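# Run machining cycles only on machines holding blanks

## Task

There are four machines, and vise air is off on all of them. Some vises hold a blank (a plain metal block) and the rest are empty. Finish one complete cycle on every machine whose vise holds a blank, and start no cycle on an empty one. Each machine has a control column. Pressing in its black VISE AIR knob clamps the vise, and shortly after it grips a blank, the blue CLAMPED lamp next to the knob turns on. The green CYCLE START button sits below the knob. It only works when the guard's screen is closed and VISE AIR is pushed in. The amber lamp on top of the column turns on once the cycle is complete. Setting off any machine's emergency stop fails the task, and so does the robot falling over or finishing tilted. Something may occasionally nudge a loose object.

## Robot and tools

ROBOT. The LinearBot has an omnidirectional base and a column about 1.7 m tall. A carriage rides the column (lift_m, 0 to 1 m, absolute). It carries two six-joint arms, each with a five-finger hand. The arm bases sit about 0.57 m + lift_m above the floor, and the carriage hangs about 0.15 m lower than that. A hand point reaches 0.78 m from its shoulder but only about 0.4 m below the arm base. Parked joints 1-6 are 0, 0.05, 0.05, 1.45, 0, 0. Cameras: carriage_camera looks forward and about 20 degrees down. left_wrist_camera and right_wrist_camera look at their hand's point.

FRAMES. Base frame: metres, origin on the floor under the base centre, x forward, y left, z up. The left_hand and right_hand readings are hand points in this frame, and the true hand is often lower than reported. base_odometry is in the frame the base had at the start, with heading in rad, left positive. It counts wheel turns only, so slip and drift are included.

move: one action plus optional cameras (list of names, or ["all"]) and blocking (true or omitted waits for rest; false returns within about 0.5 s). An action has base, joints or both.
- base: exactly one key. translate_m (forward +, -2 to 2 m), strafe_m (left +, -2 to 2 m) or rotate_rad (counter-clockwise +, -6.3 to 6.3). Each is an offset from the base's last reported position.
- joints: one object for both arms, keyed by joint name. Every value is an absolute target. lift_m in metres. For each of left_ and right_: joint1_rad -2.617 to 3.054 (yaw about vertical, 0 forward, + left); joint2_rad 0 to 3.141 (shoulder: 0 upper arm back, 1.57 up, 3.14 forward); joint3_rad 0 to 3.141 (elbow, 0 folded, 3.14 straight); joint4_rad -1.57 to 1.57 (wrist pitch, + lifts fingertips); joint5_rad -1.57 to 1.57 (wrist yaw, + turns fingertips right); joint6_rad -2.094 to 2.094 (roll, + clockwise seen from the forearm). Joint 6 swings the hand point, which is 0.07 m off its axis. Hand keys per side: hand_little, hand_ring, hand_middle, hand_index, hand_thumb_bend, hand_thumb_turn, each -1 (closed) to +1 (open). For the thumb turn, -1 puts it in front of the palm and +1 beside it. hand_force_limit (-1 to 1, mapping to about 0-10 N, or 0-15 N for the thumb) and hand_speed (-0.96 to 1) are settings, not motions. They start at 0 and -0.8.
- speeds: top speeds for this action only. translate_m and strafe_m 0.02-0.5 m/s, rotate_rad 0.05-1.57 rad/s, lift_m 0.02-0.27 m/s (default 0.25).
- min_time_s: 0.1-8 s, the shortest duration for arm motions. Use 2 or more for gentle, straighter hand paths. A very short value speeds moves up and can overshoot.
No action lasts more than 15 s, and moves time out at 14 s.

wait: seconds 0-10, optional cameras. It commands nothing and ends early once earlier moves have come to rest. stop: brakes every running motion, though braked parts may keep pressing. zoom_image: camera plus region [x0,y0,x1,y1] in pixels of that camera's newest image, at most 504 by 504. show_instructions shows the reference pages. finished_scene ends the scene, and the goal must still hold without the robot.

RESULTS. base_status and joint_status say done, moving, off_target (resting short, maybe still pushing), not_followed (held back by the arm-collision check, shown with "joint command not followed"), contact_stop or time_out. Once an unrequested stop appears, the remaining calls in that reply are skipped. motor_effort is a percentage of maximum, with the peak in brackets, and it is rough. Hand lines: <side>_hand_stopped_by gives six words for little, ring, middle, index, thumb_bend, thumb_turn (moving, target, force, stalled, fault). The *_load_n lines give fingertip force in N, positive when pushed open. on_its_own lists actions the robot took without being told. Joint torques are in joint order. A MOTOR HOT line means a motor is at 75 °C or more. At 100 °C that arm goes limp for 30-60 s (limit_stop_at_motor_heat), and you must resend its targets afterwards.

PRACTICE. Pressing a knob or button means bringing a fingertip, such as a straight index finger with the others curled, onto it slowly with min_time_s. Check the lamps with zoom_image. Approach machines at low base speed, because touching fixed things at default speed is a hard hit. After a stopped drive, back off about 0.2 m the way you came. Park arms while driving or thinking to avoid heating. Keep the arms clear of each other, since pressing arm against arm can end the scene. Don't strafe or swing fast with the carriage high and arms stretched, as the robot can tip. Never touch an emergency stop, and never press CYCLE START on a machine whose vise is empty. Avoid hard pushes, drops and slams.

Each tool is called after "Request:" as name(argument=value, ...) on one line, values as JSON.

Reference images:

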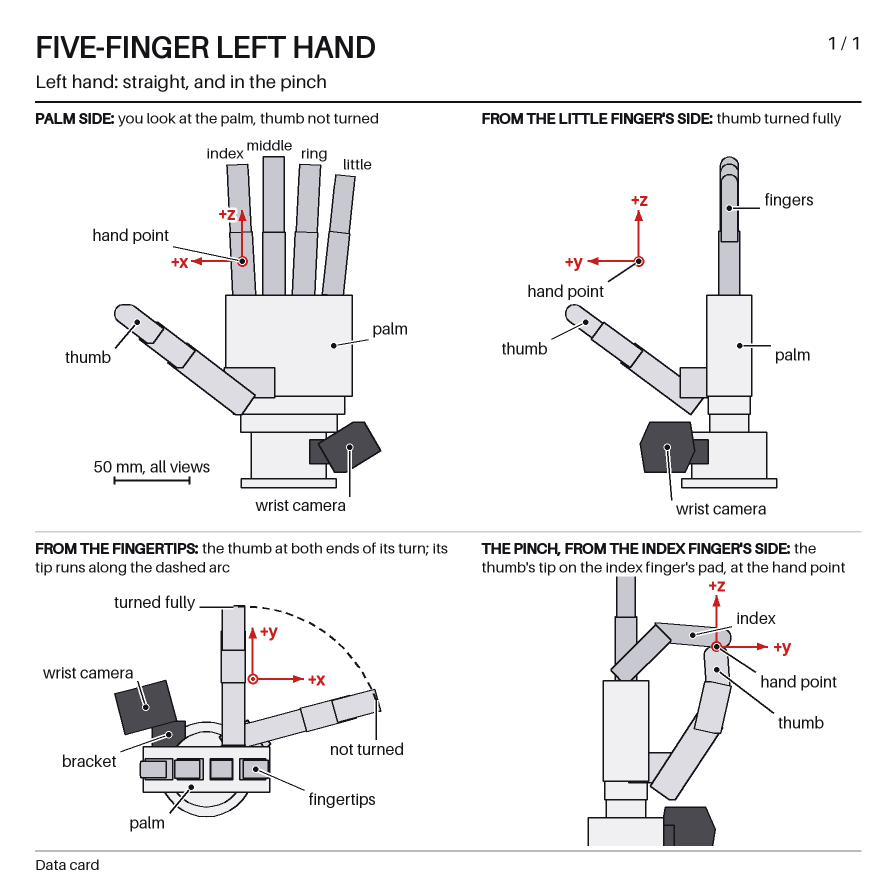

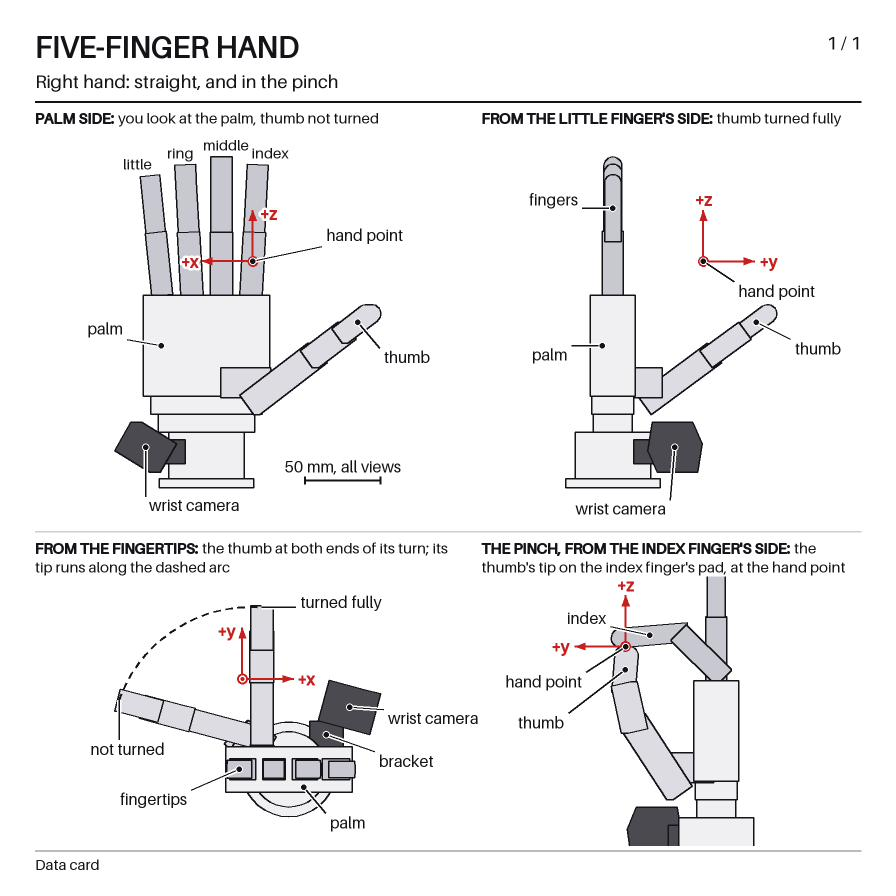

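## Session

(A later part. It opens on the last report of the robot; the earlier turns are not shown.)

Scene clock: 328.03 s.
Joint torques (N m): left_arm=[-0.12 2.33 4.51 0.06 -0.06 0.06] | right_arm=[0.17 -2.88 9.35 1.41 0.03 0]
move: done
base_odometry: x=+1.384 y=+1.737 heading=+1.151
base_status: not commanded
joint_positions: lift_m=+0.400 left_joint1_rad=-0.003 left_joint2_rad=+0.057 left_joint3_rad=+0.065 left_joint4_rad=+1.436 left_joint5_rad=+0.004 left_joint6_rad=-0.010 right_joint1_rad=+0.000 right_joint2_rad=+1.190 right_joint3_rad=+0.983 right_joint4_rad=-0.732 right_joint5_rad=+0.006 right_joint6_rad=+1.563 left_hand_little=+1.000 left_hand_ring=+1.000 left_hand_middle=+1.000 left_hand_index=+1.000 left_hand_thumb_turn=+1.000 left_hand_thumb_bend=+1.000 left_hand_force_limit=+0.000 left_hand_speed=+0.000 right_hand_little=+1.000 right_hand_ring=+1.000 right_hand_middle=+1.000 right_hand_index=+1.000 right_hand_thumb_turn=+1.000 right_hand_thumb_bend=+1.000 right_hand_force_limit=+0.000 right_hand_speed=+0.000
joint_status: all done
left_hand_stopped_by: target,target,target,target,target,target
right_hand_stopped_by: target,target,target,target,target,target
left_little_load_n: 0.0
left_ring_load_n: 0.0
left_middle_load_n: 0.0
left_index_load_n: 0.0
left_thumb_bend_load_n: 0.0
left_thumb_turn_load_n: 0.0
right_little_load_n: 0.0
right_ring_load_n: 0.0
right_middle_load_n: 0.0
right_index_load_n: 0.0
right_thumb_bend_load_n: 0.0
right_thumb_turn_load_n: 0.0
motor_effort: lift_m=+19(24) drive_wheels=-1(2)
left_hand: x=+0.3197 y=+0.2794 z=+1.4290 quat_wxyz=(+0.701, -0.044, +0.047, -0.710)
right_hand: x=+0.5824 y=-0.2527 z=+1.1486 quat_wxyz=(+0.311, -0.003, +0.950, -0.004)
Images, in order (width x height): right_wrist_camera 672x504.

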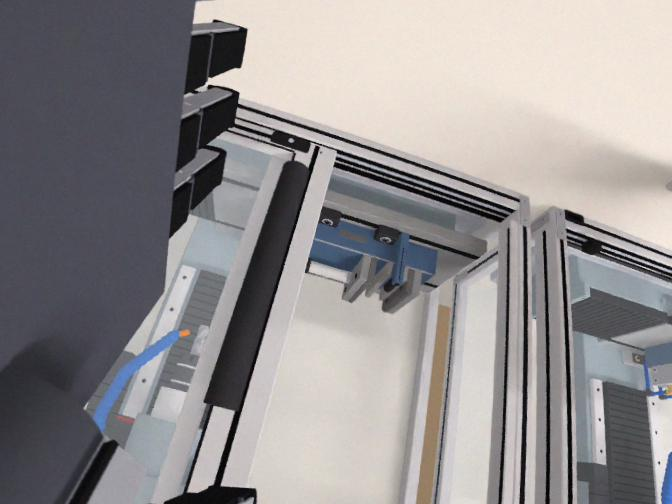

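Request:
move(base={"translate_m": -0.14}, speeds={"translate_m": 0.15}, cameras=[])

Request:
move(base={"strafe_m": 0.8}, speeds={"strafe_m": 0.25}, cameras=["right_wrist_camera", "carriage_camera"])

Scene clock: 331.57 s.
Joint torques (N m): left_arm=[-0.12 2.43 4.42 0.01 -0.06 0.06] | right_arm=[0.2 -2.88 9.36 1.42 0.03 0]
move: done
base_odometry: x=+1.327 y=+1.609 heading=+1.151
base_status: done
joint_positions: lift_m=+0.400 left_joint1_rad=-0.003 left_joint2_rad=+0.057 left_joint3_rad=+0.065 left_joint4_rad=+1.440 left_joint5_rad=+0.004 left_joint6_rad=-0.010 right_joint1_rad=+0.000 right_joint2_rad=+1.190 right_joint3_rad=+0.983 right_joint4_rad=-0.737 right_joint5_rad=+0.006 right_joint6_rad=+1.563 left_hand_little=+1.000 left_hand_ring=+1.000 left_hand_middle=+1.000 left_hand_index=+1.000 left_hand_thumb_turn=+1.000 left_hand_thumb_bend=+1.000 left_hand_force_limit=+0.000 left_hand_speed=+0.000 right_hand_little=+1.000 right_hand_ring=+1.000 right_hand_middle=+1.000 right_hand_index=+1.000 right_hand_thumb_turn=+1.000 right_hand_thumb_bend=+1.000 right_hand_force_limit=+0.000 right_hand_speed=+0.000
joint_status: not commanded
left_hand_stopped_by: target,target,target,target,target,target
right_hand_stopped_by: target,target,target,target,target,target
left_little_load_n: 0.0
left_ring_load_n: 0.0
left_middle_load_n: 0.0
left_index_load_n: 0.0
left_thumb_bend_load_n: 0.0
left_thumb_turn_load_n: 0.0
right_little_load_n: 0.0
right_ring_load_n: 0.0
right_middle_load_n: 0.0
right_index_load_n: 0.0
right_thumb_bend_load_n: 0.0
right_thumb_turn_load_n: 0.0
motor_effort: lift_m=+18(19) drive_wheels=-1(6)
left_hand: x=+0.3184 y=+0.2794 z=+1.4294 quat_wxyz=(+0.701, -0.042, +0.045, -0.710)
right_hand: x=+0.5813 y=-0.2527 z=+1.1476 quat_wxyz=(+0.308, -0.003, +0.951, -0.004)

Scene clock: 336.07 s.
Joint torques (N m): left_arm=[-0.1 2.39 4.46 0.01 -0.06 0.06] | right_arm=[0.24 -2.78 9.32 1.4 0.04 0]
move: done
base_odometry: x=+0.596 y=+1.935 heading=+1.151
base_status: done
joint_positions: lift_m=+0.400 left_joint1_rad=-0.003 left_joint2_rad=+0.057 left_joint3_rad=+0.065 left_joint4_rad=+1.441 left_joint5_rad=+0.004 left_joint6_rad=-0.010 right_joint1_rad=-0.001 right_joint2_rad=+1.190 right_joint3_rad=+0.983 right_joint4_rad=-0.739 right_joint5_rad=+0.005 right_joint6_rad=+1.563 left_hand_little=+1.000 left_hand_ring=+1.000 left_hand_middle=+1.000 left_hand_index=+1.000 left_hand_thumb_turn=+1.000 left_hand_thumb_bend=+1.000 left_hand_force_limit=+0.000 left_hand_speed=+0.000 right_hand_little=+1.000 right_hand_ring=+1.000 right_hand_middle=+1.000 right_hand_index=+1.000 right_hand_thumb_turn=+1.000 right_hand_thumb_bend=+1.000 right_hand_force_limit=+0.000 right_hand_speed=+0.000
joint_status: not commanded
left_hand_stopped_by: target,target,target,target,target,target
right_hand_stopped_by: target,target,target,target,target,target
left_little_load_n: 0.0
left_ring_load_n: 0.0
left_middle_load_n: 0.0
left_index_load_n: 0.0
left_thumb_bend_load_n: 0.0
left_thumb_turn_load_n: 0.0
right_little_load_n: 0.0
right_ring_load_n: 0.0
right_middle_load_n: -0.5
right_index_load_n: 0.0
right_thumb_bend_load_n: 0.0
right_thumb_turn_load_n: 0.0
motor_effort: lift_m=+18(20) drive_wheels=-2(6)
left_hand: x=+0.3182 y=+0.2794 z=+1.4295 quat_wxyz=(+0.701, -0.042, +0.045, -0.710)
right_hand: x=+0.5809 y=-0.2528 z=+1.1473 quat_wxyz=(+0.307, -0.002, +0.952, -0.004)
pictures: carriage_camera, right_wrist_camera
Images, in order (width x height): carriage_camera 672x504, right_wrist_camera 672x504.

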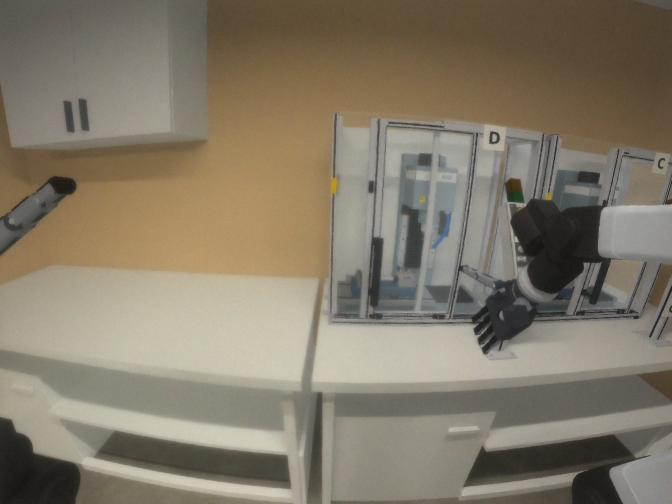

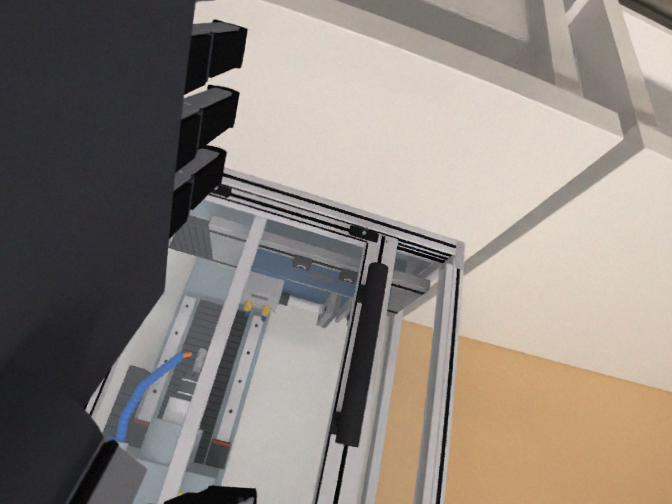

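Request:
move(base={"strafe_m": -0.15}, speeds={"strafe_m": 0.15}, cameras=["right_wrist_camera", "carriage_camera"])

Request:
zoom_image(camera="right_wrist_camera", region=[240, 200, 440, 360])

Request:
zoom_image(camera="carriage_camera", region=[250, 220, 370, 340])

Scene clock: 339.60 s.
Joint torques (N m): left_arm=[-0.1 2.4 4.4 -0.02 -0.05 0.07] | right_arm=[0.27 -2.81 9.26 1.44 0.04 -0.01]
move: done
base_odometry: x=+0.733 y=+1.874 heading=+1.151
base_status: done
joint_positions: lift_m=+0.400 left_joint1_rad=-0.003 left_joint2_rad=+0.057 left_joint3_rad=+0.065 left_joint4_rad=+1.442 left_joint5_rad=+0.004 left_joint6_rad=-0.010 right_joint1_rad=+0.000 right_joint2_rad=+1.190 right_joint3_rad=+0.983 right_joint4_rad=-0.741 right_joint5_rad=+0.005 right_joint6_rad=+1.563 left_hand_little=+1.000 left_hand_ring=+1.000 left_hand_middle=+1.000 left_hand_index=+1.000 left_hand_thumb_turn=+1.000 left_hand_thumb_bend=+1.000 left_hand_force_limit=+0.000 left_hand_speed=+0.000 right_hand_little=+1.000 right_hand_ring=+1.000 right_hand_middle=+1.000 right_hand_index=+1.000 right_hand_thumb_turn=+1.000 right_hand_thumb_bend=+1.000 right_hand_force_limit=+0.000 right_hand_speed=+0.000
joint_status: not commanded
left_hand_stopped_by: target,target,target,target,target,target
right_hand_stopped_by: target,target,target,target,target,target
left_little_load_n: 0.0
left_ring_load_n: 0.0
left_middle_load_n: 0.0
left_index_load_n: 0.0
left_thumb_bend_load_n: 0.0
left_thumb_turn_load_n: 0.0
right_little_load_n: 0.0
right_ring_load_n: 0.0
right_middle_load_n: 0.0
right_index_load_n: 0.0
right_thumb_bend_load_n: -0.5
right_thumb_turn_load_n: 0.0
motor_effort: lift_m=+20(20) drive_wheels=+1(8)
left_hand: x=+0.3180 y=+0.2795 z=+1.4296 quat_wxyz=(+0.701, -0.042, +0.044, -0.710)
right_hand: x=+0.5805 y=-0.2525 z=+1.1470 quat_wxyz=(+0.306, -0.003, +0.952, -0.003)
pictures: carriage_camera, right_wrist_camera
Images, in order (width x height): carriage_camera 672x504, right_wrist_camera 672x504.

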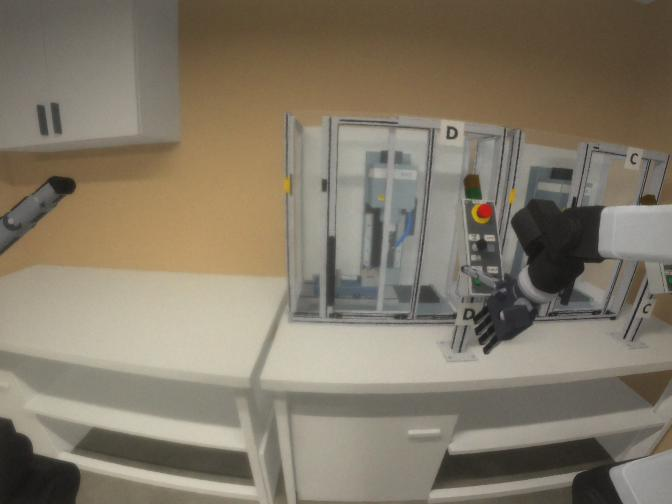

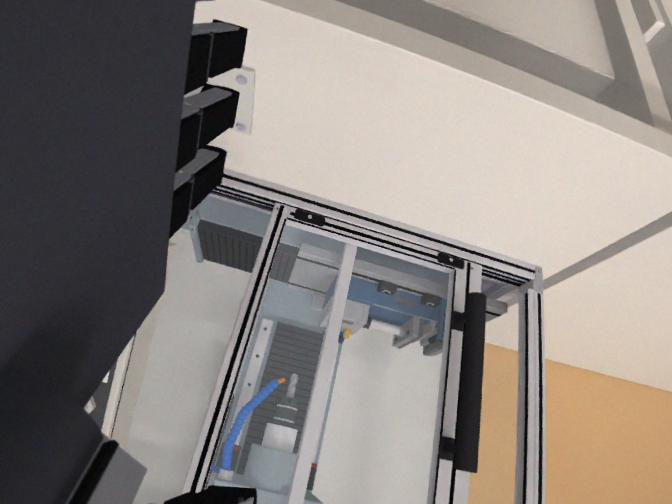

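Scaled by 2.520.

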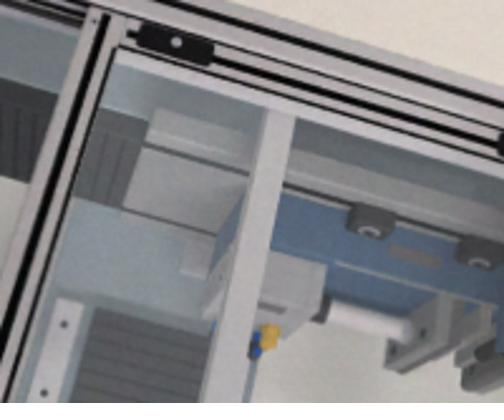

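Scaled by 4.200.

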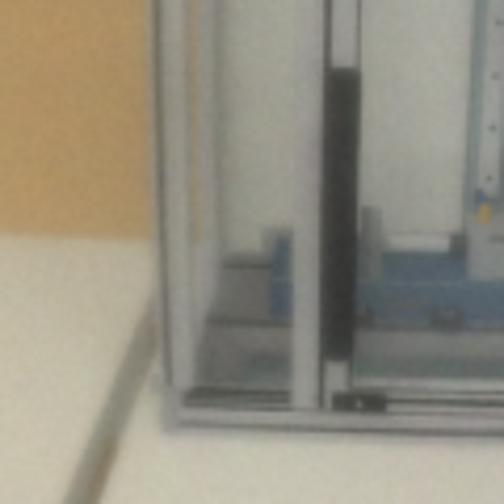

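Request:
zoom_image(camera="right_wrist_camera", region=[370, 270, 470, 370])

Scaled by 5.040.

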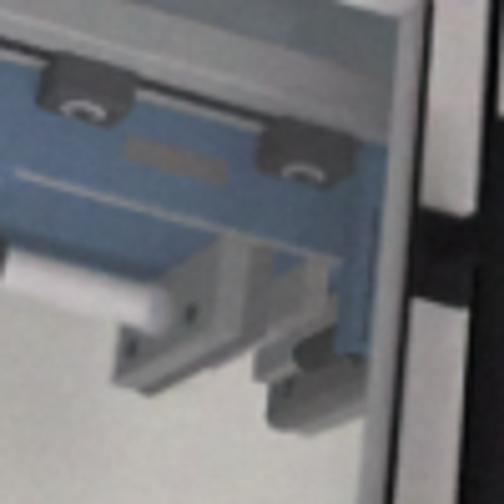

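Request:
move(base={"strafe_m": 0.95}, speeds={"strafe_m": 0.35}, joints={"right_joint1_rad": 0, "right_joint2_rad": 0.05, "right_joint3_rad": 0.05, "right_joint4_rad": 1.45, "right_joint5_rad": 0, "right_joint6_rad": 0}, min_time_s=2.5, cameras=[])

Request:
move(base={"translate_m": -1.8}, speeds={"translate_m": 0.4}, cameras=["carriage_camera"])

Request:
zoom_image(camera="carriage_camera", region=[440, 130, 672, 320])

Scene clock: 346.17 s.
Joint torques (N m): left_arm=[-0.1 2.39 4.48 -0.02 -0.03 0.06] | right_arm=[0.27 2.88 5.11 0.16 0.05 -0.16]
move: done
base_odometry: x=-0.135 y=+2.260 heading=+1.152
base_status: done
joint_positions: lift_m=+0.400 left_joint1_rad=-0.003 left_joint2_rad=+0.057 left_joint3_rad=+0.065 left_joint4_rad=+1.443 left_joint5_rad=+0.003 left_joint6_rad=-0.010 right_joint1_rad=-0.001 right_joint2_rad=+0.063 right_joint3_rad=+0.060 right_joint4_rad=+1.432 right_joint5_rad=+0.005 right_joint6_rad=+0.007 left_hand_little=+1.000 left_hand_ring=+1.000 left_hand_middle=+1.000 left_hand_index=+1.000 left_hand_thumb_turn=+1.000 left_hand_thumb_bend=+1.000 left_hand_force_limit=+0.000 left_hand_speed=+0.000 right_hand_little=+1.000 right_hand_ring=+1.000 right_hand_middle=+1.000 right_hand_index=+1.000 right_hand_thumb_turn=+1.000 right_hand_thumb_bend=+1.000 right_hand_force_limit=+0.000 right_hand_speed=+0.000
joint_status: all done
left_hand_stopped_by: target,target,target,target,target,target
right_hand_stopped_by: target,target,target,target,target,target
left_little_load_n: 0.0
left_ring_load_n: 0.0
left_middle_load_n: 0.0
left_index_load_n: 0.0
left_thumb_bend_load_n: 0.0
left_thumb_turn_load_n: 0.0
right_little_load_n: 0.0
right_ring_load_n: 0.0
right_middle_load_n: 0.0
right_index_load_n: 0.0
right_thumb_bend_load_n: -0.5
right_thumb_turn_load_n: 0.0
motor_effort: lift_m=+18(20) drive_wheels=-2(6)
left_hand: x=+0.3178 y=+0.2796 z=+1.4297 quat_wxyz=(+0.701, -0.042, +0.044, -0.710)
right_hand: x=+0.3240 y=-0.2816 z=+1.4270 quat_wxyz=(+0.707, -0.048, +0.052, -0.703)

Scene clock: 352.57 s.
Joint torques (N m): left_arm=[-0.12 2.4 4.45 -0.06 -0.05 0.06] | right_arm=[0.27 2.99 5.05 0.05 0.04 -0.16]
move: done
base_odometry: x=-0.868 y=+0.616 heading=+1.152
base_status: done
joint_positions: lift_m=+0.400 left_joint1_rad=-0.003 left_joint2_rad=+0.057 left_joint3_rad=+0.065 left_joint4_rad=+1.445 left_joint5_rad=+0.003 left_joint6_rad=-0.010 right_joint1_rad=-0.001 right_joint2_rad=+0.063 right_joint3_rad=+0.060 right_joint4_rad=+1.441 right_joint5_rad=+0.005 right_joint6_rad=+0.007 left_hand_little=+1.000 left_hand_ring=+1.000 left_hand_middle=+1.000 left_hand_index=+1.000 left_hand_thumb_turn=+1.000 left_hand_thumb_bend=+1.000 left_hand_force_limit=+0.000 left_hand_speed=+0.000 right_hand_little=+1.000 right_hand_ring=+1.000 right_hand_middle=+1.000 right_hand_index=+1.000 right_hand_thumb_turn=+1.000 right_hand_thumb_bend=+1.000 right_hand_force_limit=+0.000 right_hand_speed=+0.000
joint_status: not commanded
left_hand_stopped_by: target,target,target,target,target,target
right_hand_stopped_by: target,target,target,target,target,target
left_little_load_n: 0.0
left_ring_load_n: 0.0
left_middle_load_n: 0.0
left_index_load_n: 0.0
left_thumb_bend_load_n: 0.0
left_thumb_turn_load_n: 0.0
right_little_load_n: 0.0
right_ring_load_n: 0.0
right_middle_load_n: 0.0
right_index_load_n: 0.0
right_thumb_bend_load_n: 0.0
right_thumb_turn_load_n: 0.0
motor_effort: lift_m=+17(20) drive_wheels=-1(7)
left_hand: x=+0.3171 y=+0.2796 z=+1.4299 quat_wxyz=(+0.701, -0.041, +0.043, -0.710)
right_hand: x=+0.3216 y=-0.2816 z=+1.4279 quat_wxyz=(+0.708, -0.045, +0.049, -0.703)
Images, in order (width x height): carriage_camera 672x504.

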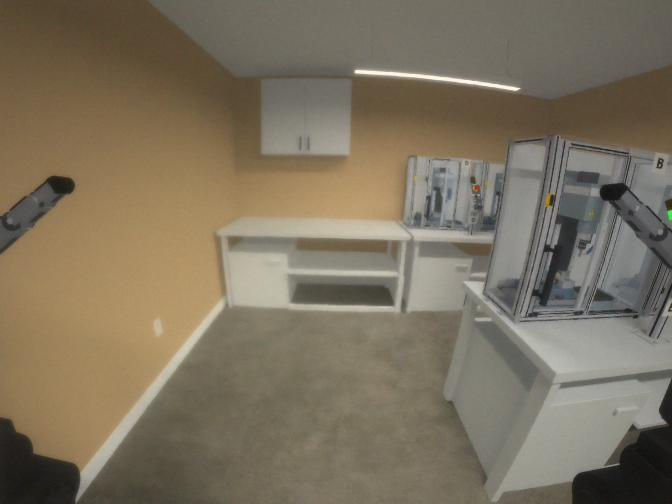

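Scaled by 2.172.

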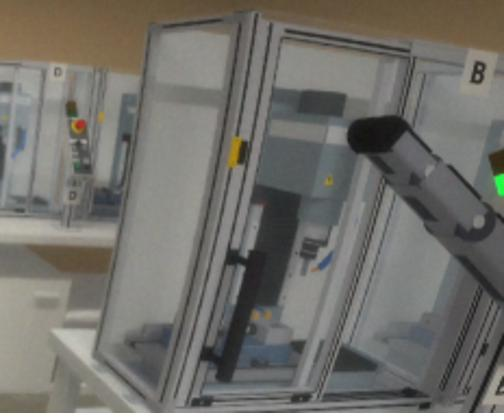

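Request:
move(base={"translate_m": -0.35}, speeds={"translate_m": 0.4}, cameras=[])

Request:
move(base={"strafe_m": -1.4}, speeds={"strafe_m": 0.35}, cameras=["carriage_camera"])

Request:
zoom_image(camera="carriage_camera", region=[180, 80, 520, 320])

Scene clock: 357.47 s.
Joint torques (N m): left_arm=[-0.12 2.33 4.45 -0.1 -0.05 0.07] | right_arm=[0.27 2.93 5.19 -0.05 0.04 -0.17]
move: done
base_odometry: x=-1.010 y=+0.296 heading=+1.152
base_status: done
joint_positions: lift_m=+0.400 left_joint1_rad=-0.003 left_joint2_rad=+0.057 left_joint3_rad=+0.065 left_joint4_rad=+1.449 left_joint5_rad=+0.003 left_joint6_rad=-0.010 right_joint1_rad=-0.001 right_joint2_rad=+0.063 right_joint3_rad=+0.059 right_joint4_rad=+1.447 right_joint5_rad=+0.005 right_joint6_rad=+0.007 left_hand_little=+1.000 left_hand_ring=+1.000 left_hand_middle=+1.000 left_hand_index=+1.000 left_hand_thumb_turn=+1.000 left_hand_thumb_bend=+1.000 left_hand_force_limit=+0.000 left_hand_speed=+0.000 right_hand_little=+1.000 right_hand_ring=+1.000 right_hand_middle=+1.000 right_hand_index=+1.000 right_hand_thumb_turn=+1.000 right_hand_thumb_bend=+1.000 right_hand_force_limit=+0.000 right_hand_speed=+0.000
joint_status: not commanded
left_hand_stopped_by: target,target,target,target,target,target
right_hand_stopped_by: target,target,target,target,target,target
left_little_load_n: 0.0
left_ring_load_n: 0.0
left_middle_load_n: 0.0
left_index_load_n: 0.0
left_thumb_bend_load_n: 0.0
left_thumb_turn_load_n: 0.0
right_little_load_n: 0.0
right_ring_load_n: 0.0
right_middle_load_n: 0.0
right_index_load_n: 0.0
right_thumb_bend_load_n: 0.0
right_thumb_turn_load_n: 0.0
motor_effort: lift_m=+18(20) drive_wheels=-1(6)
left_hand: x=+0.3162 y=+0.2796 z=+1.4302 quat_wxyz=(+0.701, -0.040, +0.042, -0.710)
right_hand: x=+0.3206 y=-0.2816 z=+1.4279 quat_wxyz=(+0.708, -0.043, +0.047, -0.703)

Scene clock: 363.17 s.
Joint torques (N m): left_arm=[-0.13 2.52 4.46 -0.09 -0.04 0.07] | right_arm=[0.23 2.93 5.2 -0.02 0.05 -0.16]
move: done
base_odometry: x=+0.269 y=-0.274 heading=+1.151
base_status: done
joint_positions: lift_m=+0.400 left_joint1_rad=-0.003 left_joint2_rad=+0.057 left_joint3_rad=+0.065 left_joint4_rad=+1.449 left_joint5_rad=+0.003 left_joint6_rad=-0.010 right_joint1_rad=+0.000 right_joint2_rad=+0.063 right_joint3_rad=+0.059 right_joint4_rad=+1.447 right_joint5_rad=+0.004 right_joint6_rad=+0.007 left_hand_little=+1.000 left_hand_ring=+1.000 left_hand_middle=+1.000 left_hand_index=+1.000 left_hand_thumb_turn=+1.000 left_hand_thumb_bend=+1.000 left_hand_force_limit=+0.000 left_hand_speed=+0.000 right_hand_little=+1.000 right_hand_ring=+1.000 right_hand_middle=+1.000 right_hand_index=+1.000 right_hand_thumb_turn=+1.000 right_hand_thumb_bend=+1.000 right_hand_force_limit=+0.000 right_hand_speed=+0.000
joint_status: not commanded
left_hand_stopped_by: target,target,target,target,target,target
right_hand_stopped_by: target,target,target,target,target,target
left_little_load_n: 0.0
left_ring_load_n: 0.0
left_middle_load_n: 0.0
left_index_load_n: 0.0
left_thumb_bend_load_n: 0.0
left_thumb_turn_load_n: 0.0
right_little_load_n: 0.0
right_ring_load_n: 0.0
right_middle_load_n: 0.0
right_index_load_n: 0.0
right_thumb_bend_load_n: 0.0
right_thumb_turn_load_n: 0.0
motor_effort: lift_m=+18(20) drive_wheels=-2(6)
left_hand: x=+0.3162 y=+0.2797 z=+1.4302 quat_wxyz=(+0.701, -0.040, +0.041, -0.710)
right_hand: x=+0.3206 y=-0.2815 z=+1.4279 quat_wxyz=(+0.708, -0.043, +0.047, -0.703)
Images, in order (width x height): carriage_camera 672x504.

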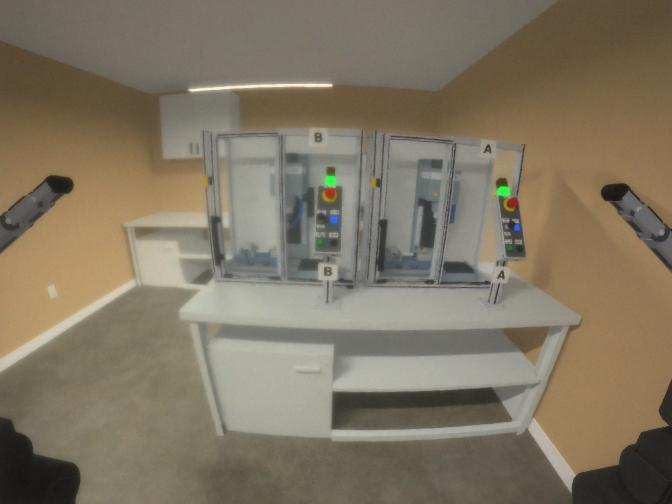

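Scaled by 1.482.

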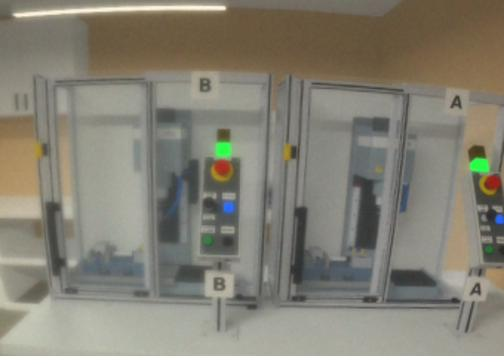

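Request:
wait(seconds=10, cameras=["carriage_camera"])

Request:
zoom_image(camera="carriage_camera", region=[180, 80, 540, 320])

Scene clock: 375.07 s.
Joint torques (N m): left_arm=[-0.09 2.4 4.46 -0.1 -0.04 0.06] | right_arm=[0.21 2.93 5.2 -0.02 0.05 -0.16]
base_odometry: x=+0.269 y=-0.274 heading=+1.151
base_status: done
joint_positions: lift_m=+0.400 left_joint1_rad=-0.003 left_joint2_rad=+0.057 left_joint3_rad=+0.065 left_joint4_rad=+1.449 left_joint5_rad=+0.003 left_joint6_rad=-0.010 right_joint1_rad=+0.000 right_joint2_rad=+0.063 right_joint3_rad=+0.059 right_joint4_rad=+1.447 right_joint5_rad=+0.004 right_joint6_rad=+0.007 left_hand_little=+1.000 left_hand_ring=+1.000 left_hand_middle=+1.000 left_hand_index=+1.000 left_hand_thumb_turn=+1.000 left_hand_thumb_bend=+1.000 left_hand_force_limit=+0.000 left_hand_speed=+0.000 right_hand_little=+1.000 right_hand_ring=+1.000 right_hand_middle=+1.000 right_hand_index=+1.000 right_hand_thumb_turn=+1.000 right_hand_thumb_bend=+1.000 right_hand_force_limit=+0.000 right_hand_speed=+0.000
joint_status: not commanded
left_hand_stopped_by: target,target,target,target,target,target
right_hand_stopped_by: target,target,target,target,target,target
left_little_load_n: 0.0
left_ring_load_n: 0.0
left_middle_load_n: 0.0
left_index_load_n: 0.0
left_thumb_bend_load_n: 0.0
left_thumb_turn_load_n: 0.0
right_little_load_n: 0.0
right_ring_load_n: 0.0
right_middle_load_n: 0.0
right_index_load_n: 0.0
right_thumb_bend_load_n: 0.0
right_thumb_turn_load_n: 0.0
motor_effort: lift_m=+19(20) drive_wheels=-2(6)
left_hand: x=+0.3162 y=+0.2797 z=+1.4302 quat_wxyz=(+0.701, -0.040, +0.041, -0.710)
right_hand: x=+0.3206 y=-0.2815 z=+1.4279 quat_wxyz=(+0.708, -0.043, +0.047, -0.703)
wait: 10.00 s; at rest from the start
Images, in order (width x height): carriage_camera 672x504.

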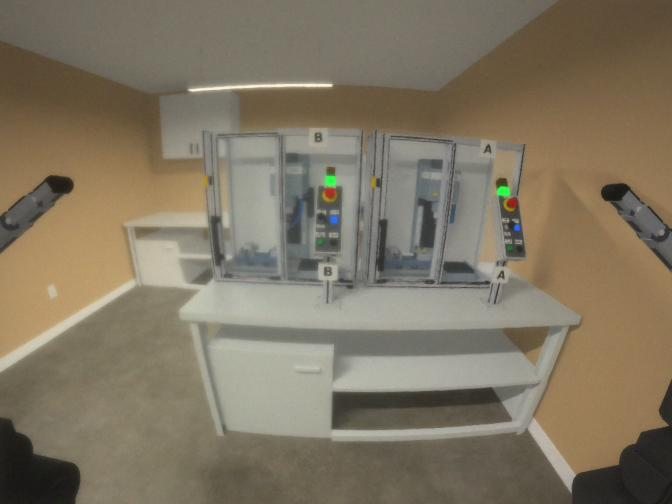

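Scaled by 1.400.

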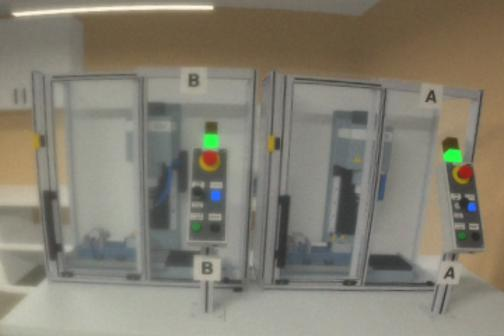

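Request:
wait(seconds=10, cameras=[])

Request:
wait(seconds=10, cameras=[])

Request:
wait(seconds=10, cameras=["carriage_camera"])

Request:
zoom_image(camera="carriage_camera", region=[180, 80, 540, 320])

Scene clock: 386.30 s.
Joint torques (N m): left_arm=[-0.13 2.39 4.46 -0.1 -0.04 0.07] | right_arm=[0.21 2.92 5.2 -0.03 0.05 -0.16]
base_odometry: x=+0.269 y=-0.274 heading=+1.151
base_status: done
joint_positions: lift_m=+0.400 left_joint1_rad=-0.003 left_joint2_rad=+0.057 left_joint3_rad=+0.065 left_joint4_rad=+1.449 left_joint5_rad=+0.003 left_joint6_rad=-0.010 right_joint1_rad=+0.000 right_joint2_rad=+0.063 right_joint3_rad=+0.059 right_joint4_rad=+1.447 right_joint5_rad=+0.004 right_joint6_rad=+0.007 left_hand_little=+1.000 left_hand_ring=+1.000 left_hand_middle=+1.000 left_hand_index=+1.000 left_hand_thumb_turn=+1.000 left_hand_thumb_bend=+1.000 left_hand_force_limit=+0.000 left_hand_speed=+0.000 right_hand_little=+1.000 right_hand_ring=+1.000 right_hand_middle=+1.000 right_hand_index=+1.000 right_hand_thumb_turn=+1.000 right_hand_thumb_bend=+1.000 right_hand_force_limit=+0.000 right_hand_speed=+0.000
joint_status: not commanded
left_hand_stopped_by: target,target,target,target,target,target
right_hand_stopped_by: target,target,target,target,target,target
left_little_load_n: 0.0
left_ring_load_n: 0.0
left_middle_load_n: 0.0
left_index_load_n: 0.0
left_thumb_bend_load_n: 0.0
left_thumb_turn_load_n: 0.0
right_little_load_n: 0.0
right_ring_load_n: 0.0
right_middle_load_n: 0.0
right_index_load_n: 0.0
right_thumb_bend_load_n: 0.0
right_thumb_turn_load_n: 0.0
motor_effort: lift_m=+18(20) drive_wheels=-2(6)
left_hand: x=+0.3162 y=+0.2797 z=+1.4302 quat_wxyz=(+0.701, -0.040, +0.041, -0.710)
right_hand: x=+0.3206 y=-0.2815 z=+1.4279 quat_wxyz=(+0.708, -0.043, +0.047, -0.703)
wait: 10.00 s; at rest from the start

Scene clock: 396.30 s.
Joint torques (N m): left_arm=[-0.1 2.41 4.46 -0.1 -0.04 0.06] | right_arm=[0.21 2.93 5.2 -0.02 0.05 -0.16]
base_odometry: x=+0.269 y=-0.274 heading=+1.151
base_status: done
joint_positions: lift_m=+0.400 left_joint1_rad=-0.003 left_joint2_rad=+0.057 left_joint3_rad=+0.065 left_joint4_rad=+1.449 left_joint5_rad=+0.003 left_joint6_rad=-0.010 right_joint1_rad=+0.000 right_joint2_rad=+0.063 right_joint3_rad=+0.059 right_joint4_rad=+1.447 right_joint5_rad=+0.004 right_joint6_rad=+0.007 left_hand_little=+1.000 left_hand_ring=+1.000 left_hand_middle=+1.000 left_hand_index=+1.000 left_hand_thumb_turn=+1.000 left_hand_thumb_bend=+1.000 left_hand_force_limit=+0.000 left_hand_speed=+0.000 right_hand_little=+1.000 right_hand_ring=+1.000 right_hand_middle=+1.000 right_hand_index=+1.000 right_hand_thumb_turn=+1.000 right_hand_thumb_bend=+1.000 right_hand_force_limit=+0.000 right_hand_speed=+0.000
joint_status: not commanded
left_hand_stopped_by: target,target,target,target,target,target
right_hand_stopped_by: target,target,target,target,target,target
left_little_load_n: 0.0
left_ring_load_n: 0.0
left_middle_load_n: 0.0
left_index_load_n: 0.0
left_thumb_bend_load_n: 0.0
left_thumb_turn_load_n: 0.0
right_little_load_n: 0.0
right_ring_load_n: 0.0
right_middle_load_n: 0.0
right_index_load_n: 0.0
right_thumb_bend_load_n: 0.0
right_thumb_turn_load_n: 0.0
motor_effort: lift_m=+19(20) drive_wheels=-2(6)
left_hand: x=+0.3162 y=+0.2797 z=+1.4302 quat_wxyz=(+0.701, -0.040, +0.041, -0.710)
right_hand: x=+0.3206 y=-0.2815 z=+1.4279 quat_wxyz=(+0.708, -0.043, +0.047, -0.703)
wait: 10.00 s; at rest by 0.27 s

Scene clock: 406.30 s.
Joint torques (N m): left_arm=[-0.12 2.41 4.46 -0.1 -0.04 0.06] | right_arm=[0.23 2.95 5.2 -0.03 0.05 -0.16]
Motor temperatures (°C): left_arm=[21 26 29 25 22 25] | right_arm=[21 25 30 31 20 24]
base_odometry: x=+0.269 y=-0.274 heading=+1.151
base_status: done
joint_positions: lift_m=+0.400 left_joint1_rad=-0.003 left_joint2_rad=+0.057 left_joint3_rad=+0.065 left_joint4_rad=+1.449 left_joint5_rad=+0.003 left_joint6_rad=-0.010 right_joint1_rad=+0.000 right_joint2_rad=+0.063 right_joint3_rad=+0.059 right_joint4_rad=+1.447 right_joint5_rad=+0.004 right_joint6_rad=+0.007 left_hand_little=+1.000 left_hand_ring=+1.000 left_hand_middle=+1.000 left_hand_index=+1.000 left_hand_thumb_turn=+1.000 left_hand_thumb_bend=+1.000 left_hand_force_limit=+0.000 left_hand_speed=+0.000 right_hand_little=+1.000 right_hand_ring=+1.000 right_hand_middle=+1.000 right_hand_index=+1.000 right_hand_thumb_turn=+1.000 right_hand_thumb_bend=+1.000 right_hand_force_limit=+0.000 right_hand_speed=+0.000
joint_status: not commanded
left_hand_stopped_by: target,target,target,target,target,target
right_hand_stopped_by: target,target,target,target,target,target
left_little_load_n: 0.0
left_ring_load_n: 0.0
left_middle_load_n: 0.0
left_index_load_n: 0.0
left_thumb_bend_load_n: 0.0
left_thumb_turn_load_n: 0.0
right_little_load_n: 0.0
right_ring_load_n: 0.0
right_middle_load_n: 0.0
right_index_load_n: 0.0
right_thumb_bend_load_n: 0.0
right_thumb_turn_load_n: 0.0
motor_effort: lift_m=+19(20) drive_wheels=-2(6)
left_hand: x=+0.3162 y=+0.2797 z=+1.4302 quat_wxyz=(+0.701, -0.040, +0.041, -0.710)
right_hand: x=+0.3206 y=-0.2815 z=+1.4279 quat_wxyz=(+0.708, -0.043, +0.047, -0.703)
wait: 10.00 s; at rest by 0.27 s
Images, in order (width x height): carriage_camera 672x504.

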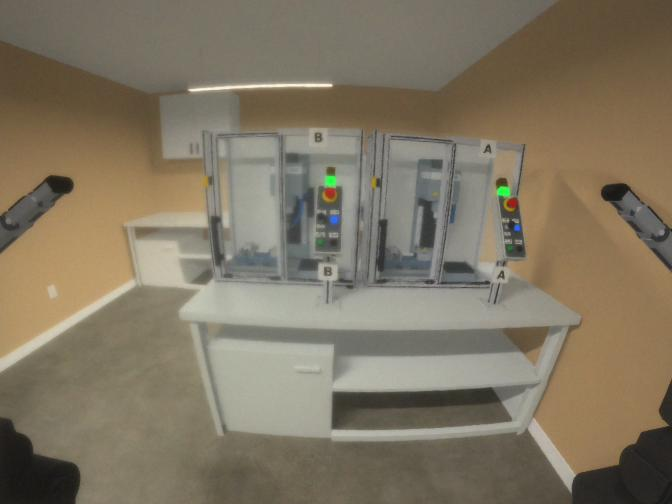

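Scaled by 1.400.

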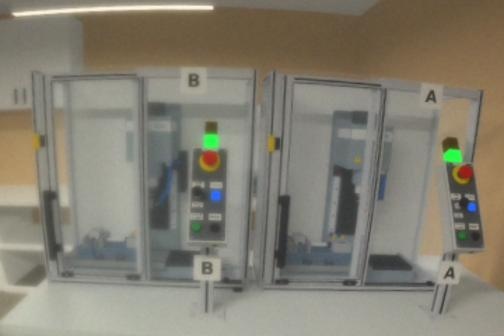

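Request:
wait(seconds=10, cameras=[])

Request:
wait(seconds=10, cameras=[])

Request:
wait(seconds=10, cameras=[])

Request:
wait(seconds=10, cameras=[])

Request:
wait(seconds=10, cameras=["carriage_camera"])

Scene clock: 417.40 s.
Joint torques (N m): left_arm=[-0.12 2.4 4.46 -0.1 -0.04 0.06] | right_arm=[0.2 2.95 5.19 -0.02 0.05 -0.16]
base_odometry: x=+0.269 y=-0.274 heading=+1.151
base_status: done
joint_positions: lift_m=+0.400 left_joint1_rad=-0.003 left_joint2_rad=+0.057 left_joint3_rad=+0.065 left_joint4_rad=+1.449 left_joint5_rad=+0.003 left_joint6_rad=-0.010 right_joint1_rad=+0.000 right_joint2_rad=+0.063 right_joint3_rad=+0.059 right_joint4_rad=+1.447 right_joint5_rad=+0.004 right_joint6_rad=+0.007 left_hand_little=+1.000 left_hand_ring=+1.000 left_hand_middle=+1.000 left_hand_index=+1.000 left_hand_thumb_turn=+1.000 left_hand_thumb_bend=+1.000 left_hand_force_limit=+0.000 left_hand_speed=+0.000 right_hand_little=+1.000 right_hand_ring=+1.000 right_hand_middle=+1.000 right_hand_index=+1.000 right_hand_thumb_turn=+1.000 right_hand_thumb_bend=+1.000 right_hand_force_limit=+0.000 right_hand_speed=+0.000
joint_status: not commanded
left_hand_stopped_by: target,target,target,target,target,target
right_hand_stopped_by: target,target,target,target,target,target
left_little_load_n: 0.0
left_ring_load_n: 0.0
left_middle_load_n: 0.0
left_index_load_n: 0.0
left_thumb_bend_load_n: 0.0
left_thumb_turn_load_n: 0.0
right_little_load_n: 0.0
right_ring_load_n: 0.0
right_middle_load_n: 0.0
right_index_load_n: 0.0
right_thumb_bend_load_n: 0.5
right_thumb_turn_load_n: 0.0
motor_effort: lift_m=+18(20) drive_wheels=-2(6)
left_hand: x=+0.3162 y=+0.2797 z=+1.4302 quat_wxyz=(+0.701, -0.040, +0.041, -0.710)
right_hand: x=+0.3206 y=-0.2815 z=+1.4279 quat_wxyz=(+0.708, -0.043, +0.047, -0.703)
wait: 10.00 s; at rest from the start

Scene clock: 427.40 s.
Joint torques (N m): left_arm=[-0.1 2.4 4.46 -0.09 -0.05 0.06] | right_arm=[0.2 2.92 5.19 -0.02 0.05 -0.16]
base_odometry: x=+0.269 y=-0.274 heading=+1.151
base_status: done
joint_positions: lift_m=+0.400 left_joint1_rad=-0.003 left_joint2_rad=+0.057 left_joint3_rad=+0.065 left_joint4_rad=+1.449 left_joint5_rad=+0.003 left_joint6_rad=-0.010 right_joint1_rad=+0.000 right_joint2_rad=+0.063 right_joint3_rad=+0.059 right_joint4_rad=+1.447 right_joint5_rad=+0.004 right_joint6_rad=+0.007 left_hand_little=+1.000 left_hand_ring=+1.000 left_hand_middle=+1.000 left_hand_index=+1.000 left_hand_thumb_turn=+1.000 left_hand_thumb_bend=+1.000 left_hand_force_limit=+0.000 left_hand_speed=+0.000 right_hand_little=+1.000 right_hand_ring=+1.000 right_hand_middle=+1.000 right_hand_index=+1.000 right_hand_thumb_turn=+1.000 right_hand_thumb_bend=+1.000 right_hand_force_limit=+0.000 right_hand_speed=+0.000
joint_status: not commanded
left_hand_stopped_by: target,target,target,target,target,target
right_hand_stopped_by: target,target,target,target,target,target
left_little_load_n: 0.0
left_ring_load_n: 0.0
left_middle_load_n: 0.0
left_index_load_n: 0.0
left_thumb_bend_load_n: -0.5
left_thumb_turn_load_n: 0.0
right_little_load_n: 0.0
right_ring_load_n: 0.0
right_middle_load_n: 0.0
right_index_load_n: 0.0
right_thumb_bend_load_n: 0.0
right_thumb_turn_load_n: 0.0
motor_effort: lift_m=+17(20) drive_wheels=-2(6)
left_hand: x=+0.3162 y=+0.2797 z=+1.4302 quat_wxyz=(+0.701, -0.040, +0.041, -0.710)
right_hand: x=+0.3206 y=-0.2815 z=+1.4279 quat_wxyz=(+0.708, -0.043, +0.047, -0.703)
wait: 10.00 s; at rest by 0.27 s

Scene clock: 437.40 s.
Joint torques (N m): left_arm=[-0.12 2.4 4.45 -0.1 -0.04 0.06] | right_arm=[0.23 2.93 5.2 -0.03 0.05 -0.17]
base_odometry: x=+0.269 y=-0.274 heading=+1.151
base_status: done
joint_positions: lift_m=+0.400 left_joint1_rad=-0.003 left_joint2_rad=+0.057 left_joint3_rad=+0.065 left_joint4_rad=+1.449 left_joint5_rad=+0.003 left_joint6_rad=-0.010 right_joint1_rad=+0.000 right_joint2_rad=+0.063 right_joint3_rad=+0.059 right_joint4_rad=+1.447 right_joint5_rad=+0.004 right_joint6_rad=+0.007 left_hand_little=+1.000 left_hand_ring=+1.000 left_hand_middle=+1.000 left_hand_index=+1.000 left_hand_thumb_turn=+1.000 left_hand_thumb_bend=+1.000 left_hand_force_limit=+0.000 left_hand_speed=+0.000 right_hand_little=+1.000 right_hand_ring=+1.000 right_hand_middle=+1.000 right_hand_index=+1.000 right_hand_thumb_turn=+1.000 right_hand_thumb_bend=+1.000 right_hand_force_limit=+0.000 right_hand_speed=+0.000
joint_status: not commanded
left_hand_stopped_by: target,target,target,target,target,target
right_hand_stopped_by: target,target,target,target,target,target
left_little_load_n: 0.0
left_ring_load_n: 0.0
left_middle_load_n: 0.0
left_index_load_n: 0.0
left_thumb_bend_load_n: 0.0
left_thumb_turn_load_n: 0.0
right_little_load_n: 0.0
right_ring_load_n: 0.0
right_middle_load_n: 0.0
right_index_load_n: 0.0
right_thumb_bend_load_n: 0.0
right_thumb_turn_load_n: 0.0
motor_effort: lift_m=+18(20) drive_wheels=-2(6)
left_hand: x=+0.3162 y=+0.2797 z=+1.4302 quat_wxyz=(+0.701, -0.040, +0.041, -0.710)
right_hand: x=+0.3206 y=-0.2815 z=+1.4279 quat_wxyz=(+0.708, -0.043, +0.047, -0.703)
wait: 10.00 s; at rest by 0.27 s

Scene clock: 447.40 s.
Joint torques (N m): left_arm=[-0.12 2.4 4.44 -0.1 -0.04 0.07] | right_arm=[0.21 2.95 5.2 -0.03 0.05 -0.16]
base_odometry: x=+0.269 y=-0.274 heading=+1.151
base_status: done
joint_positions: lift_m=+0.400 left_joint1_rad=-0.003 left_joint2_rad=+0.057 left_joint3_rad=+0.065 left_joint4_rad=+1.449 left_joint5_rad=+0.003 left_joint6_rad=-0.010 right_joint1_rad=+0.000 right_joint2_rad=+0.063 right_joint3_rad=+0.059 right_joint4_rad=+1.447 right_joint5_rad=+0.004 right_joint6_rad=+0.007 left_hand_little=+1.000 left_hand_ring=+1.000 left_hand_middle=+1.000 left_hand_index=+1.000 left_hand_thumb_turn=+1.000 left_hand_thumb_bend=+1.000 left_hand_force_limit=+0.000 left_hand_speed=+0.000 right_hand_little=+1.000 right_hand_ring=+1.000 right_hand_middle=+1.000 right_hand_index=+1.000 right_hand_thumb_turn=+1.000 right_hand_thumb_bend=+1.000 right_hand_force_limit=+0.000 right_hand_speed=+0.000
joint_status: not commanded
left_hand_stopped_by: target,target,target,target,target,target
right_hand_stopped_by: target,target,target,target,target,target
left_little_load_n: 0.0
left_ring_load_n: 0.0
left_middle_load_n: 0.0
left_index_load_n: 0.0
left_thumb_bend_load_n: 0.0
left_thumb_turn_load_n: -0.5
right_little_load_n: 0.0
right_ring_load_n: 0.0
right_middle_load_n: 0.0
right_index_load_n: 0.0
right_thumb_bend_load_n: 0.0
right_thumb_turn_load_n: 0.0
motor_effort: lift_m=+18(20) drive_wheels=-1(6)
left_hand: x=+0.3162 y=+0.2797 z=+1.4302 quat_wxyz=(+0.701, -0.040, +0.041, -0.710)
right_hand: x=+0.3206 y=-0.2815 z=+1.4279 quat_wxyz=(+0.708, -0.043, +0.047, -0.703)
wait: 10.00 s; at rest by 0.27 s

Scene clock: 457.40 s.
Joint torques (N m): left_arm=[-0.12 2.39 4.46 -0.1 -0.04 0.06] | right_arm=[0.21 2.95 5.22 -0.03 0.05 -0.16]
base_odometry: x=+0.269 y=-0.274 heading=+1.151
base_status: done
joint_positions: lift_m=+0.400 left_joint1_rad=-0.003 left_joint2_rad=+0.057 left_joint3_rad=+0.065 left_joint4_rad=+1.449 left_joint5_rad=+0.003 left_joint6_rad=-0.010 right_joint1_rad=+0.000 right_joint2_rad=+0.063 right_joint3_rad=+0.059 right_joint4_rad=+1.447 right_joint5_rad=+0.004 right_joint6_rad=+0.007 left_hand_little=+1.000 left_hand_ring=+1.000 left_hand_middle=+1.000 left_hand_index=+1.000 left_hand_thumb_turn=+1.000 left_hand_thumb_bend=+1.000 left_hand_force_limit=+0.000 left_hand_speed=+0.000 right_hand_little=+1.000 right_hand_ring=+1.000 right_hand_middle=+1.000 right_hand_index=+1.000 right_hand_thumb_turn=+1.000 right_hand_thumb_bend=+1.000 right_hand_force_limit=+0.000 right_hand_speed=+0.000
joint_status: not commanded
left_hand_stopped_by: target,target,target,target,target,target
right_hand_stopped_by: target,target,target,target,target,target
left_little_load_n: 0.0
left_ring_load_n: 0.0
left_middle_load_n: 0.0
left_index_load_n: -0.5
left_thumb_bend_load_n: 0.0
left_thumb_turn_load_n: 0.0
right_little_load_n: 0.0
right_ring_load_n: 0.0
right_middle_load_n: 0.0
right_index_load_n: 0.0
right_thumb_bend_load_n: 0.0
right_thumb_turn_load_n: 0.0
motor_effort: lift_m=+18(20) drive_wheels=-2(6)
left_hand: x=+0.3162 y=+0.2797 z=+1.4302 quat_wxyz=(+0.701, -0.040, +0.041, -0.710)
right_hand: x=+0.3206 y=-0.2815 z=+1.4279 quat_wxyz=(+0.708, -0.043, +0.047, -0.703)
wait: 10.00 s; at rest by 0.27 s
Images, in order (width x height): carriage_camera 672x504.

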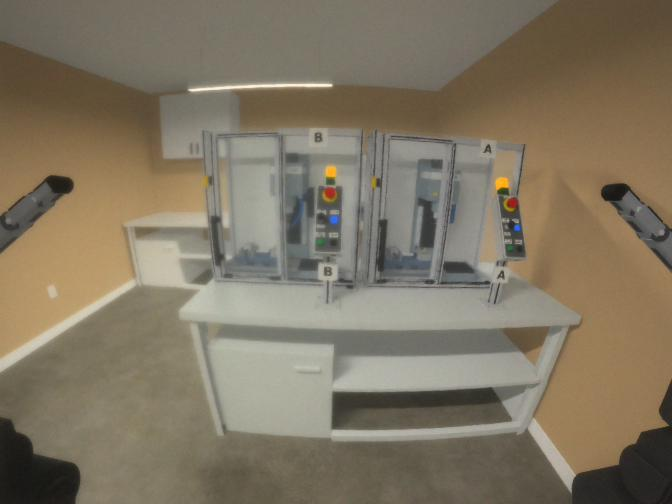

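Both amber lamps (A and B) are lit, so both cycles have finished.

Request:
zoom_image(camera="carriage_camera", region=[300, 140, 540, 300])

Request:
finished_scene()

Scaled by 2.100.

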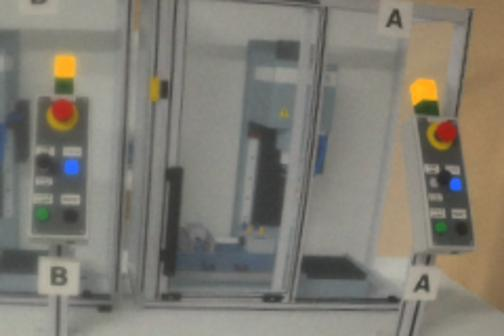

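The scene is finished: the task was done.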